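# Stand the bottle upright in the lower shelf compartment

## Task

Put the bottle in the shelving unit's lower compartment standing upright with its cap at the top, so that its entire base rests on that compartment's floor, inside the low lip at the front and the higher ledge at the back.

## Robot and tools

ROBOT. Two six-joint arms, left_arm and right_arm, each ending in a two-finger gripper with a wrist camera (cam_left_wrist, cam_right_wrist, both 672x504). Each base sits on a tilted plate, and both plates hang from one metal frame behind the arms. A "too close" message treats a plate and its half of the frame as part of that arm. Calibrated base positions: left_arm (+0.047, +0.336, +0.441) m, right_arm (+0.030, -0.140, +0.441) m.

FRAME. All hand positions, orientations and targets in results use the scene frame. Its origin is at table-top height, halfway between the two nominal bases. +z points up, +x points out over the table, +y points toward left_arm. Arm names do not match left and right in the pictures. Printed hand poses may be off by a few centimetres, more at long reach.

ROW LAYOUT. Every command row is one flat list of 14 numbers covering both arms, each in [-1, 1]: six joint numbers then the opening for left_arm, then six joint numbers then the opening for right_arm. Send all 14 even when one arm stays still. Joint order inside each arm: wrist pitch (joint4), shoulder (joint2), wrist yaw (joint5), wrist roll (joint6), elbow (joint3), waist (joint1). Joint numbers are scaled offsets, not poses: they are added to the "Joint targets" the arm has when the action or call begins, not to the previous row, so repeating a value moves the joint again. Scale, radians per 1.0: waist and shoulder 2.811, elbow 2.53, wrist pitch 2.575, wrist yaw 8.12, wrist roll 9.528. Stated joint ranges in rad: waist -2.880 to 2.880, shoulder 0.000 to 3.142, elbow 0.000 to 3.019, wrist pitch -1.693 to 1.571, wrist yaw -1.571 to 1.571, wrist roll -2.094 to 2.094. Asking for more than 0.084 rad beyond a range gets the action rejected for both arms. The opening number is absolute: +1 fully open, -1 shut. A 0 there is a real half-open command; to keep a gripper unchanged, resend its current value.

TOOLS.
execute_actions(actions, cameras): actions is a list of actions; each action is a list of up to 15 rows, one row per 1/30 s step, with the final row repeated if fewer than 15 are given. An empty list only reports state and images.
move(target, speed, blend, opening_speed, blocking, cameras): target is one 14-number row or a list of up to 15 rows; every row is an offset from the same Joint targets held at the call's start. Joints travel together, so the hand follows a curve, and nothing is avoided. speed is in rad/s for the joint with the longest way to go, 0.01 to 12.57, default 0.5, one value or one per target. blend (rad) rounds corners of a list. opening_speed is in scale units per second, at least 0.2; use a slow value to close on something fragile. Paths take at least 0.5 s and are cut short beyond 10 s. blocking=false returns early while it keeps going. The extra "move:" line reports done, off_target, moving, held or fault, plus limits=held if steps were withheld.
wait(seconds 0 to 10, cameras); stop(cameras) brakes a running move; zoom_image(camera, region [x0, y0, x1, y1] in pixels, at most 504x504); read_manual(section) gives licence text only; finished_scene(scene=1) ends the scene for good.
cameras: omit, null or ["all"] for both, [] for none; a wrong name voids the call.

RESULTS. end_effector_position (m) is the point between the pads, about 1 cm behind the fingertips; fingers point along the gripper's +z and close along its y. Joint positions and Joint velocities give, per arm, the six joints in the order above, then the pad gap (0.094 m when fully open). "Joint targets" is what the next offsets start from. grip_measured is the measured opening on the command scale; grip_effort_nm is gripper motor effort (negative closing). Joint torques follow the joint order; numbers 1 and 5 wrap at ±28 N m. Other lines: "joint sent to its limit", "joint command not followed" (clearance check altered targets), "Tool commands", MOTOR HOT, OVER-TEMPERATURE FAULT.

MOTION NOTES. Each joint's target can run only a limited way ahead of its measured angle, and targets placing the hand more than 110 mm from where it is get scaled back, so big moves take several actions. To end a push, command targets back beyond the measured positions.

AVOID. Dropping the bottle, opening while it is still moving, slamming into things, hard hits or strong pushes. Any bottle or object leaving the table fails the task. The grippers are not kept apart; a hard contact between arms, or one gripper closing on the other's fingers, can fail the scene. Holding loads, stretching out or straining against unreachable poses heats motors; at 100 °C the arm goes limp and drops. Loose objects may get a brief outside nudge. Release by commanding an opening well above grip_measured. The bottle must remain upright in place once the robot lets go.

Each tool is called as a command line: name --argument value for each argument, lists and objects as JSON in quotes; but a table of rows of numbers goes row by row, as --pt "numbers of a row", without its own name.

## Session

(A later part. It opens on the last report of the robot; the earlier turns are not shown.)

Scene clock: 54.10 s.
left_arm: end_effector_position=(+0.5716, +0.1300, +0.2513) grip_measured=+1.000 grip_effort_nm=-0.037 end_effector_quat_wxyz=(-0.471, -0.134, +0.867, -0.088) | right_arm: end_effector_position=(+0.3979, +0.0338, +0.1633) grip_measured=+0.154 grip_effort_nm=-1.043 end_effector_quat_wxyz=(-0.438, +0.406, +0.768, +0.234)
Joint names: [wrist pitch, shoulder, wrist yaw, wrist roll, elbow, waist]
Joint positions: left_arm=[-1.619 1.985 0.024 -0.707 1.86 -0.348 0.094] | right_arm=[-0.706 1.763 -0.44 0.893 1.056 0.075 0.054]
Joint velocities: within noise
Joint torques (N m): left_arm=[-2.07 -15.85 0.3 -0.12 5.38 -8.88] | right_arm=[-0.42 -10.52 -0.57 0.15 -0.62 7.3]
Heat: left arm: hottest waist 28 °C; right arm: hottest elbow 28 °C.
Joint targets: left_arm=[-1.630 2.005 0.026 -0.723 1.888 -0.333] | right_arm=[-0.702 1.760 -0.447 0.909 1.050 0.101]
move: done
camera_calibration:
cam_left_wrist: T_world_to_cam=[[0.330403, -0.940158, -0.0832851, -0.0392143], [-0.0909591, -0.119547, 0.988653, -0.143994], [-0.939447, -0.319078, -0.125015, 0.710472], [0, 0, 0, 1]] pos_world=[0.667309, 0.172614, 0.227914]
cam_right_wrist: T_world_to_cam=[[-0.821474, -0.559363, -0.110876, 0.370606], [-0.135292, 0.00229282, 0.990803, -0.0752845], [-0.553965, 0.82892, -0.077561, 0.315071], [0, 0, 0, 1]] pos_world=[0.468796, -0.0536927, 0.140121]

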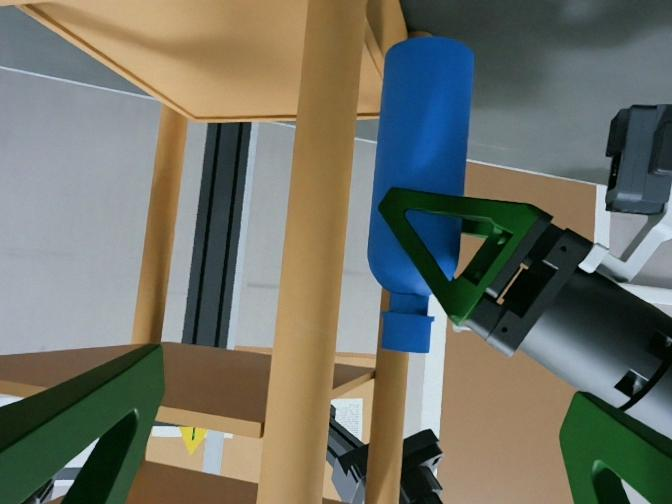

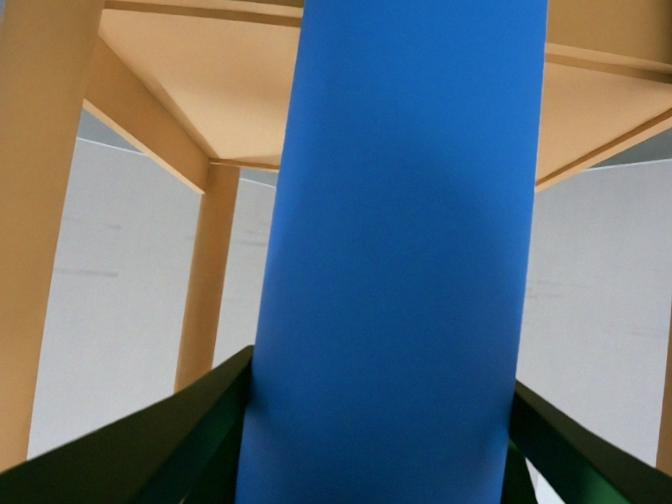

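move --target '[0,0,0,0,0,0,1, 0.0503, 0.0059, 0.0018, 0.0094, -0.0257, 0.0312, 0.05]' --speed 0.12

Scene clock: 57.17 s.
left_arm: end_effector_position=(+0.5716, +0.1300, +0.2513) grip_measured=+1.000 grip_effort_nm=-0.037 end_effector_quat_wxyz=(-0.471, -0.134, +0.867, -0.088) | right_arm: end_effector_position=(+0.3787, +0.0744, +0.1717) grip_measured=+0.154 grip_effort_nm=-1.038 end_effector_quat_wxyz=(-0.430, +0.405, +0.770, +0.239)
Joint names: [wrist pitch, shoulder, wrist yaw, wrist roll, elbow, waist]
Joint positions: left_arm=[-1.619 1.985 0.024 -0.707 1.86 -0.348 0.094] | right_arm=[-0.576 1.774 -0.425 0.982 0.993 0.161 0.054]
Joint velocities: within noise
Joint torques (N m): left_arm=[-2.04 -15.97 0.29 -0.12 5.44 -8.76] | right_arm=[-0.23 -9.93 -0.59 0.24 -1.09 8.12]
Heat: left arm: hottest waist 28 °C; right arm: hottest elbow 28 °C.
Joint targets: left_arm=[-1.630 2.005 0.026 -0.723 1.888 -0.333] | right_arm=[-0.573 1.776 -0.432 0.999 0.985 0.189]
move: done
camera_calibration:
cam_left_wrist: T_world_to_cam=[[0.330403, -0.940158, -0.0832851, -0.0392143], [-0.0909591, -0.119547, 0.988653, -0.143994], [-0.939447, -0.319078, -0.125015, 0.710472], [0, 0, 0, 1]] pos_world=[0.667309, 0.172614, 0.227914]
cam_right_wrist: T_world_to_cam=[[-0.822285, -0.554682, -0.12718, 0.381184], [-0.153188, 0.00051557, 0.988197, -0.0788882], [-0.548069, 0.832062, -0.0853947, 0.270256], [0, 0, 0, 1]] pos_world=[0.449476, -0.0133936, 0.149514]

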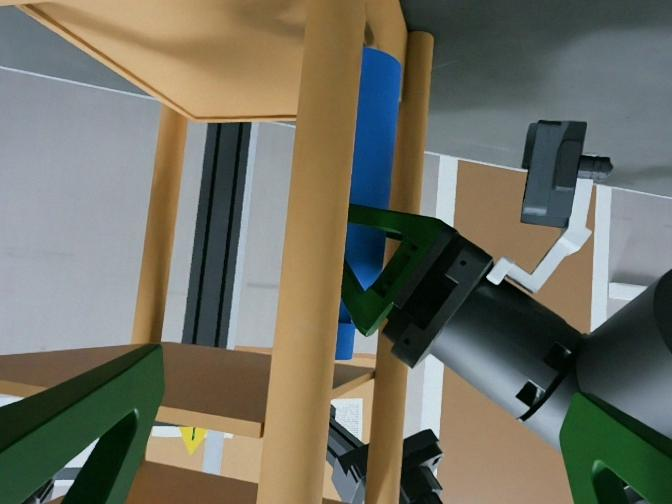

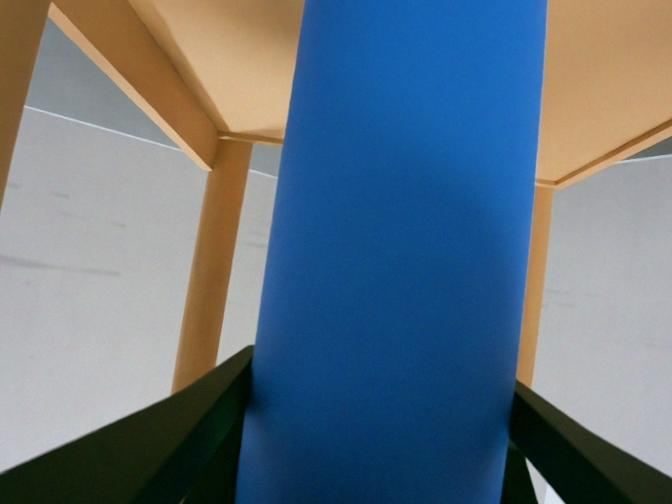

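move --pt "0 0 0 0 0 0 1 0.0304 0.0121 0.0013 0.0056 -0.0099 0.0187 0.05" --pt "0 0 0 0 0 0 1 0.0574 0.0342 0.0022 0.0092 -0.0091 0.0304 0.05" --speed 0.12 --blend '[0.02, 0]'

Scene clock: 59.90 s.
left_arm: end_effector_position=(+0.5716, +0.1300, +0.2513) grip_measured=+1.000 grip_effort_nm=-0.037 end_effector_quat_wxyz=(-0.471, -0.134, +0.867, -0.088) | right_arm: end_effector_position=(+0.3468, +0.1228, +0.1588) grip_measured=+0.154 grip_effort_nm=-1.043 end_effector_quat_wxyz=(-0.434, +0.405, +0.769, +0.237)
Joint names: [wrist pitch, shoulder, wrist yaw, wrist roll, elbow, waist]
Joint positions: left_arm=[-1.619 1.985 0.024 -0.707 1.86 -0.348 0.094] | right_arm=[-0.429 1.872 -0.407 1.07 0.972 0.244 0.054]
Joint velocities: within noise
Joint torques (N m): left_arm=[-2.1 -15.97 0.29 -0.12 5.41 -8.94] | right_arm=[-0.12 -9.35 -0.66 0.24 -1.8 9.17]
Heat: left arm: hottest waist 28 °C; right arm: hottest elbow 28 °C.
Joint targets: left_arm=[-1.630 2.005 0.026 -0.723 1.888 -0.333] | right_arm=[-0.425 1.872 -0.414 1.087 0.962 0.275]
move: done
camera_calibration:
cam_left_wrist: T_world_to_cam=[[0.330403, -0.940158, -0.0832851, -0.0392143], [-0.0909591, -0.119547, 0.988653, -0.143994], [-0.939447, -0.319078, -0.125015, 0.710472], [0, 0, 0, 1]] pos_world=[0.667309, 0.172614, 0.227914]
cam_right_wrist: T_world_to_cam=[[-0.820966, -0.55788, -0.121594, 0.37918], [-0.146295, -0.000326372, 0.989241, -0.0735184], [-0.551917, 0.829922, -0.0813474, 0.212438], [0, 0, 0, 1]] pos_world=[0.417787, 0.0352057, 0.136115]

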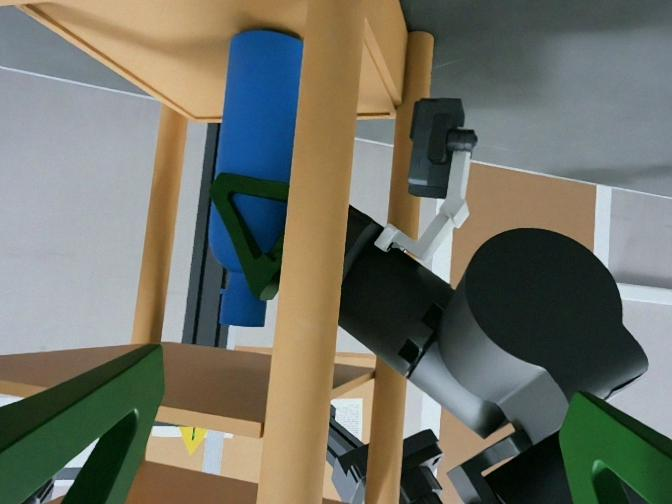

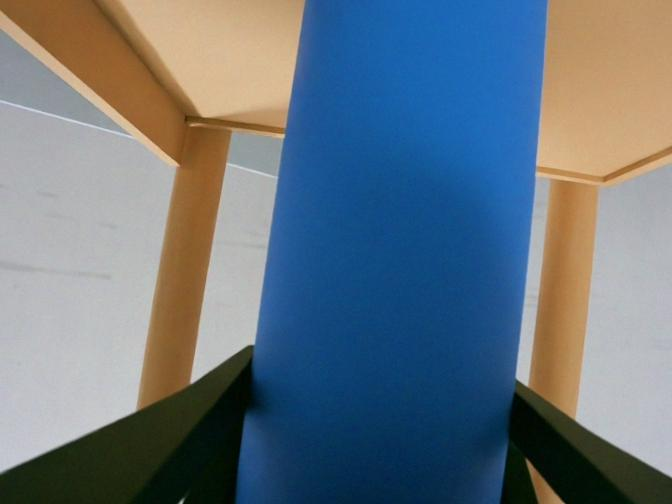

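zoom_image --camera "cam_left_wrist" --region '[130, 0, 430, 225]'

zoom_image --camera "cam_left_wrist" --region '[130, 150, 430, 375]'

Scaled by 1.680 from the camera's 672x504 image, which has a finer 960x720 frame.

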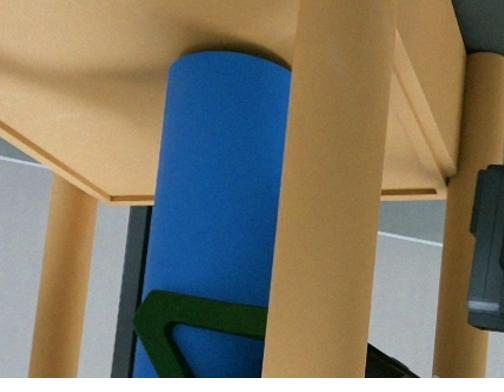

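Scaled by 1.680 from the camera's 672x504 image, which has a finer 960x720 frame.

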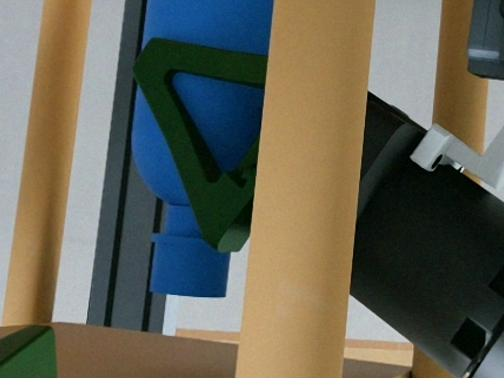

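move --target '[0,0,0,0,0,0,1, 0.0047, 0.0055, 0, 0, 0.006, 0, 0.05]' --speed 0.04

Scene clock: 61.60 s.
left_arm: end_effector_position=(+0.5716, +0.1300, +0.2513) grip_measured=+1.000 grip_effort_nm=-0.037 end_effector_quat_wxyz=(-0.471, -0.134, +0.867, -0.088) | right_arm: end_effector_position=(+0.3430, +0.1248, +0.1549) grip_measured=+0.154 grip_effort_nm=-1.043 end_effector_quat_wxyz=(-0.434, +0.405, +0.769, +0.237)
Joint names: [wrist pitch, shoulder, wrist yaw, wrist roll, elbow, waist]
Joint positions: left_arm=[-1.619 1.985 0.024 -0.707 1.86 -0.348 0.094] | right_arm=[-0.417 1.886 -0.407 1.071 0.972 0.244 0.054]
Joint velocities: within noise
Joint torques (N m): left_arm=[-2.06 -15.97 0.29 -0.12 5.41 -8.88] | right_arm=[-0.4 -9 -0.64 0.19 -0.62 9.35]
Heat: left arm: hottest waist 28 °C; right arm: hottest elbow 28 °C.
Joint targets: left_arm=[-1.630 2.005 0.026 -0.723 1.888 -0.333] | right_arm=[-0.413 1.888 -0.414 1.087 0.977 0.275]
move: done
camera_calibration:
cam_left_wrist: T_world_to_cam=[[0.330403, -0.940158, -0.0832851, -0.0392143], [-0.0909591, -0.119547, 0.988653, -0.143994], [-0.939447, -0.319078, -0.125015, 0.710472], [0, 0, 0, 1]] pos_world=[0.667309, 0.172614, 0.227914]
cam_right_wrist: T_world_to_cam=[[-0.820944, -0.558292, -0.119832, 0.376465], [-0.144492, 0.0000811587, 0.989506, -0.0709141], [-0.552424, 0.829644, -0.0807356, 0.208496], [0, 0, 0, 1]] pos_world=[0.413989, 0.037206, 0.132116]

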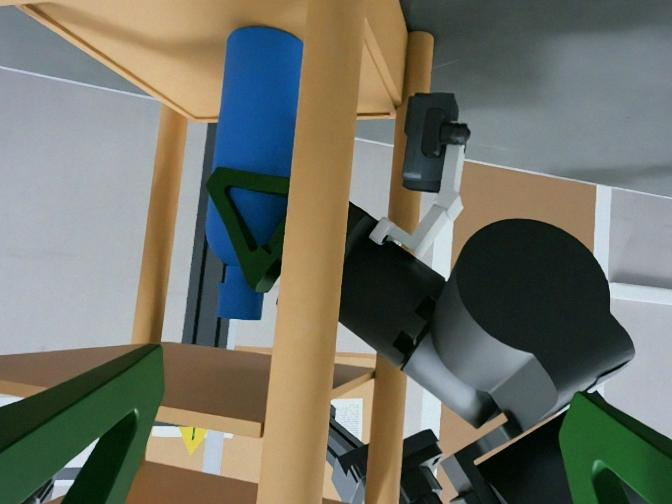

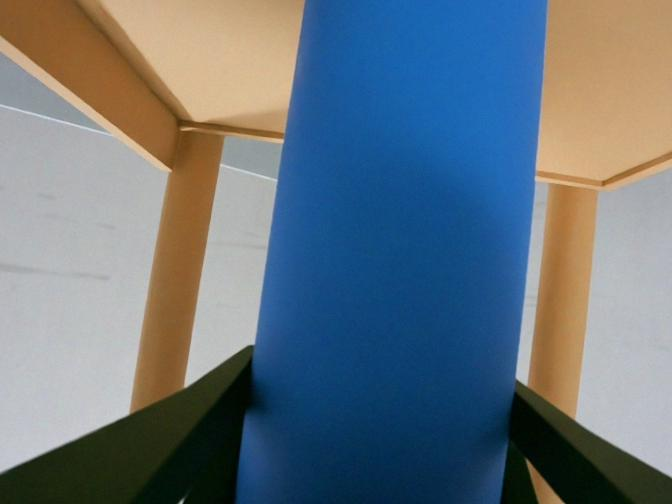

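move --target '[0,0,0,0,0,0,1, 0.003, 0.0043, 0, 0, 0.003, 0, 0.05]' --speed 0.04 --cameras '["cam_left_wrist"]'

zoom_image --camera "cam_left_wrist" --region '[190, 0, 340, 110]'

Scene clock: 63.50 s.
left_arm: end_effector_position=(+0.5716, +0.1300, +0.2513) grip_measured=+1.000 grip_effort_nm=-0.037 end_effector_quat_wxyz=(-0.471, -0.134, +0.867, -0.088) | right_arm: end_effector_position=(+0.3433, +0.1278, +0.1542) grip_measured=+0.154 grip_effort_nm=-1.043 end_effector_quat_wxyz=(-0.435, +0.404, +0.769, +0.238)
Joint names: [wrist pitch, shoulder, wrist yaw, wrist roll, elbow, waist]
Joint positions: left_arm=[-1.619 1.985 0.024 -0.707 1.86 -0.348 0.094] | right_arm=[-0.414 1.892 -0.409 1.075 0.977 0.248 0.054]
Joint velocities: within noise
Joint torques (N m): left_arm=[-2.02 -15.97 0.32 -0.11 5.48 -8.7] | right_arm=[0.17 -8.64 -0.59 0.13 -0.36 8.82]
Heat: left arm: hottest waist 28 °C; right arm: hottest elbow 28 °C.
Joint targets: left_arm=[-1.630 2.005 0.026 -0.723 1.888 -0.333] | right_arm=[-0.405 1.900 -0.415 1.087 0.985 0.275]
move: done
camera_calibration:
cam_left_wrist: T_world_to_cam=[[0.330403, -0.940158, -0.0832851, -0.0392143], [-0.0909591, -0.119547, 0.988653, -0.143994], [-0.939447, -0.319078, -0.125015, 0.710472], [0, 0, 0, 1]] pos_world=[0.667309, 0.172614, 0.227914]
Images, in order (width x height): cam_left_wrist 672x504.

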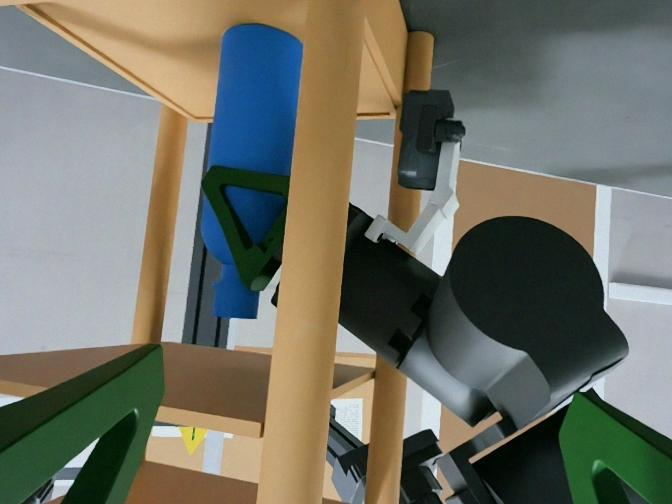

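Scaled by 3.360 from the camera's 672x504 image, which has a finer 960x720 frame.

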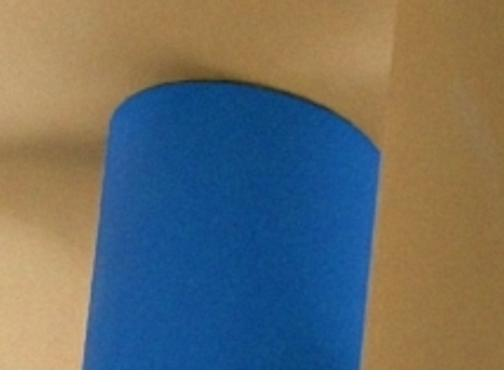

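move --target '[0,0,0,0,0,0,1, 0.002, 0.003, 0, 0, 0.001, 0, 0.05]' --speed 0.04 --cameras '["cam_left_wrist"]'

zoom_image --camera "cam_left_wrist" --region '[190, 0, 340, 110]'

Scene clock: 64.37 s.
left_arm: end_effector_position=(+0.5716, +0.1300, +0.2513) grip_measured=+1.000 grip_effort_nm=-0.042 end_effector_quat_wxyz=(-0.471, -0.134, +0.867, -0.088) | right_arm: end_effector_position=(+0.3427, +0.1301, +0.1541) grip_measured=+0.154 grip_effort_nm=-1.038 end_effector_quat_wxyz=(-0.436, +0.404, +0.768, +0.239)
Joint names: [wrist pitch, shoulder, wrist yaw, wrist roll, elbow, waist]
Joint positions: left_arm=[-1.619 1.985 0.024 -0.707 1.86 -0.348 0.094] | right_arm=[-0.411 1.897 -0.411 1.077 0.979 0.251 0.054]
Joint velocities: within noise
Joint torques (N m): left_arm=[-2.06 -15.85 0.3 -0.11 5.38 -8.7] | right_arm=[0.18 -7.82 -0.52 0.15 -0.31 8.47]
Heat: left arm: hottest waist 28 °C; right arm: hottest elbow 28 °C.
Joint targets: left_arm=[-1.630 2.005 0.026 -0.723 1.888 -0.333] | right_arm=[-0.400 1.908 -0.414 1.087 0.987 0.275]
move: done
camera_calibration:
cam_left_wrist: T_world_to_cam=[[0.330403, -0.940158, -0.0832851, -0.0392143], [-0.0909591, -0.119547, 0.988653, -0.143994], [-0.939447, -0.319078, -0.125015, 0.710472], [0, 0, 0, 1]] pos_world=[0.667309, 0.172614, 0.227914]
Images, in order (width x height): cam_left_wrist 672x504.

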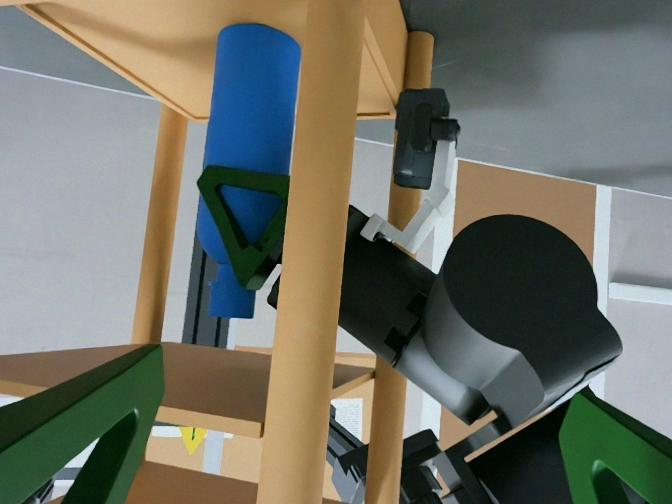

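Scaled by 3.360 from the camera's 672x504 image, which has a finer 960x720 frame.

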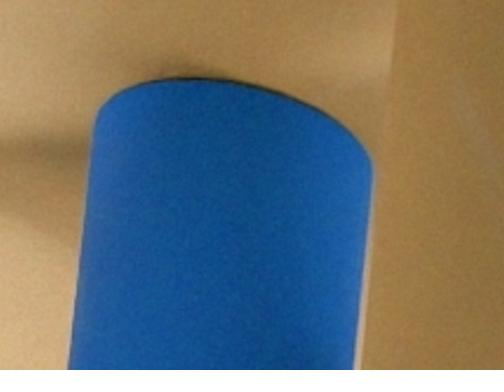

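move --target '[0,0,0,0,0,0,1, -0.0015, -0.0025, 0, 0, 0, 0, 0.85]' --speed 0.04 --opening_speed 0.8

Scene clock: 66.93 s.
left_arm: end_effector_position=(+0.5716, +0.1300, +0.2513) grip_measured=+1.000 grip_effort_nm=-0.037 end_effector_quat_wxyz=(-0.471, -0.134, +0.867, -0.088) | right_arm: end_effector_position=(+0.3429, +0.1311, +0.1546) grip_measured=+0.846 grip_effort_nm=0.120 end_effector_quat_wxyz=(-0.436, +0.404, +0.768, +0.240)
Joint names: [wrist pitch, shoulder, wrist yaw, wrist roll, elbow, waist]
Joint positions: left_arm=[-1.619 1.985 0.024 -0.707 1.86 -0.348 0.094] | right_arm=[-0.41 1.897 -0.412 1.078 0.979 0.253 0.087]
Joint velocities: within noise
Joint torques (N m): left_arm=[-2.07 -15.97 0.27 -0.12 5.39 -8.64] | right_arm=[-0.06 -9.17 -0.49 0.13 -0.36 8.88]
Heat: left arm: hottest waist 28 °C; right arm: hottest elbow 28 °C.
Joint targets: left_arm=[-1.630 2.005 0.026 -0.723 1.888 -0.333] | right_arm=[-0.404 1.901 -0.415 1.087 0.987 0.275]
move: done
camera_calibration:
cam_left_wrist: T_world_to_cam=[[0.330403, -0.940158, -0.0832851, -0.0392143], [-0.0909591, -0.119547, 0.988653, -0.143994], [-0.939447, -0.319078, -0.125015, 0.710472], [0, 0, 0, 1]] pos_world=[0.667309, 0.172614, 0.227914]
cam_right_wrist: T_world_to_cam=[[-0.821695, -0.556354, -0.123642, 0.380475], [-0.144052, -0.00715817, 0.989544, -0.0698132], [-0.551422, 0.830915, -0.0742623, 0.201678], [0, 0, 0, 1]] pos_world=[0.413787, 0.0436016, 0.131103]

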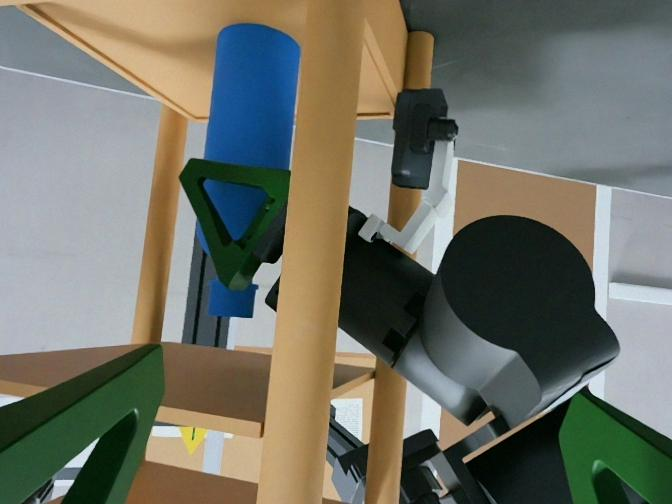

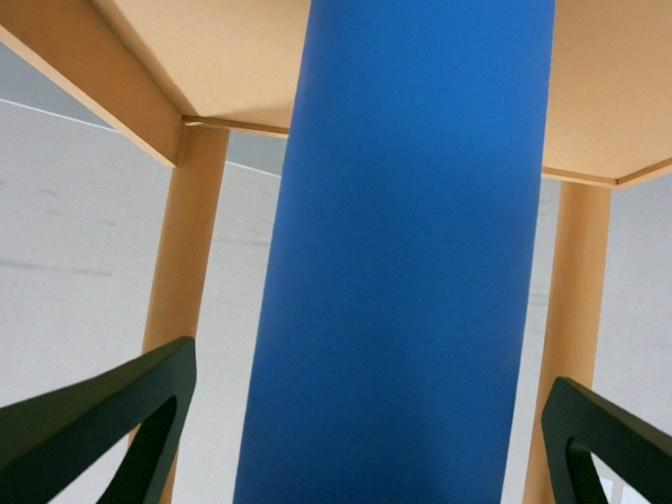

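move --target '[0,0,0,0,0,0,1, -0.0647, -0.0473, -0.0012, -0.0107, 0.0051, -0.0377, 0.85]' --speed 0.15

Scene clock: 69.17 s.
left_arm: end_effector_position=(+0.5716, +0.1300, +0.2514) grip_measured=+1.000 grip_effort_nm=-0.037 end_effector_quat_wxyz=(-0.471, -0.134, +0.867, -0.088) | right_arm: end_effector_position=(+0.3764, +0.0805, +0.1690) grip_measured=+0.848 grip_effort_nm=0.120 end_effector_quat_wxyz=(-0.431, +0.409, +0.769, +0.237)
Joint names: [wrist pitch, shoulder, wrist yaw, wrist roll, elbow, waist]
Joint positions: left_arm=[-1.619 1.985 0.025 -0.707 1.86 -0.348 0.094] | right_arm=[-0.558 1.787 -0.422 1.002 0.994 0.171 0.087]
Joint velocities: within noise
Joint torques (N m): left_arm=[-2.1 -15.91 0.28 -0.12 5.38 -8.82] | right_arm=[-0.81 -10.87 -0.48 -0.14 0.17 6.18]
Heat: left arm: hottest waist 28 °C; right arm: hottest elbow 28 °C.
Joint targets: left_arm=[-1.630 2.005 0.027 -0.723 1.888 -0.333] | right_arm=[-0.570 1.768 -0.424 0.985 1.000 0.169]
move: done
camera_calibration:
cam_left_wrist: T_world_to_cam=[[0.330673, -0.940077, -0.0831298, -0.0395405], [-0.0907875, -0.119363, 0.988691, -0.144162], [-0.939368, -0.319387, -0.124818, 0.710396], [0, 0, 0, 1]] pos_world=[0.66731, 0.172512, 0.227915]
cam_right_wrist: T_world_to_cam=[[-0.825299, -0.551757, -0.120193, 0.382093], [-0.148543, 0.00677047, 0.988883, -0.0789725], [-0.544809, 0.833978, -0.0875472, 0.262773], [0, 0, 0, 1]] pos_world=[0.446772, -0.00778958, 0.147025]

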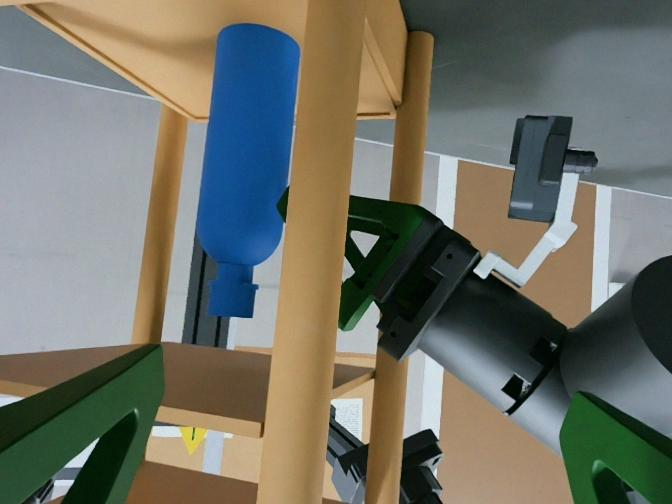

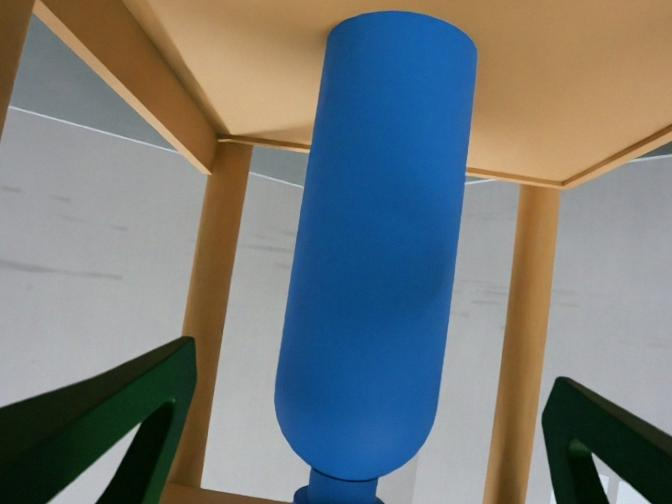

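move --target '[0,0,0,0,0,0,1, -0.0854, -0.0281, -0.0028, -0.0136, 0.0328, -0.0429, 0.85]' --speed 0.25

Scene clock: 70.83 s.
left_arm: end_effector_position=(+0.5716, +0.1300, +0.2514) grip_measured=+1.000 grip_effort_nm=-0.037 end_effector_quat_wxyz=(-0.471, -0.134, +0.867, -0.088) | right_arm: end_effector_position=(+0.4168, +0.0136, +0.1777) grip_measured=+0.848 grip_effort_nm=0.120 end_effector_quat_wxyz=(-0.433, +0.410, +0.768, +0.235)
Joint names: [wrist pitch, shoulder, wrist yaw, wrist roll, elbow, waist]
Joint positions: left_arm=[-1.619 1.985 0.025 -0.707 1.86 -0.348 0.094] | right_arm=[-0.776 1.71 -0.444 0.872 1.075 0.049 0.087]
Joint velocities: within noise
Joint torques (N m): left_arm=[-2.09 -16.03 0.28 -0.12 5.41 -8.76] | right_arm=[-1.05 -11.63 -0.43 -0.14 1.22 4.42]
Heat: left arm: hottest waist 28 °C; right arm: hottest elbow 28 °C.
Joint targets: left_arm=[-1.630 2.005 0.027 -0.723 1.888 -0.333] | right_arm=[-0.790 1.689 -0.447 0.855 1.083 0.048]
move: done
camera_calibration:
cam_left_wrist: T_world_to_cam=[[0.330673, -0.940077, -0.0831298, -0.0395405], [-0.0907875, -0.119363, 0.988691, -0.144162], [-0.939368, -0.319387, -0.124818, 0.710396], [0, 0, 0, 1]] pos_world=[0.66731, 0.172512, 0.227915]
cam_right_wrist: T_world_to_cam=[[-0.825701, -0.552397, -0.11435, 0.378683], [-0.142322, 0.00784523, 0.989789, -0.0838335], [-0.54586, 0.833544, -0.0850963, 0.34135], [0, 0, 0, 1]] pos_world=[0.487077, -0.0746889, 0.155327]

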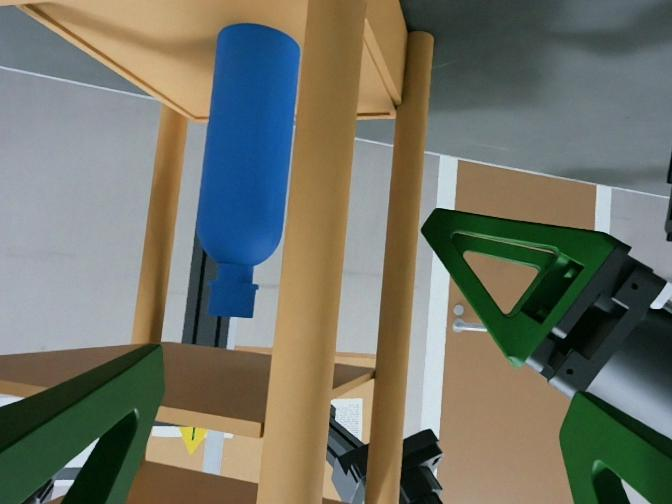

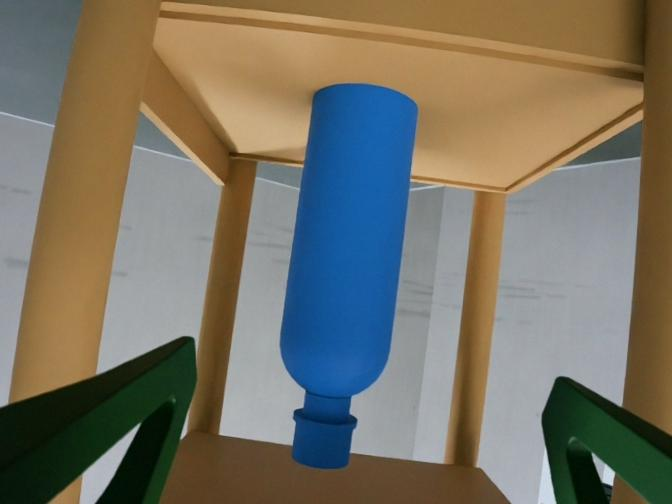

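finished_scene

The scene is finished: the task was done.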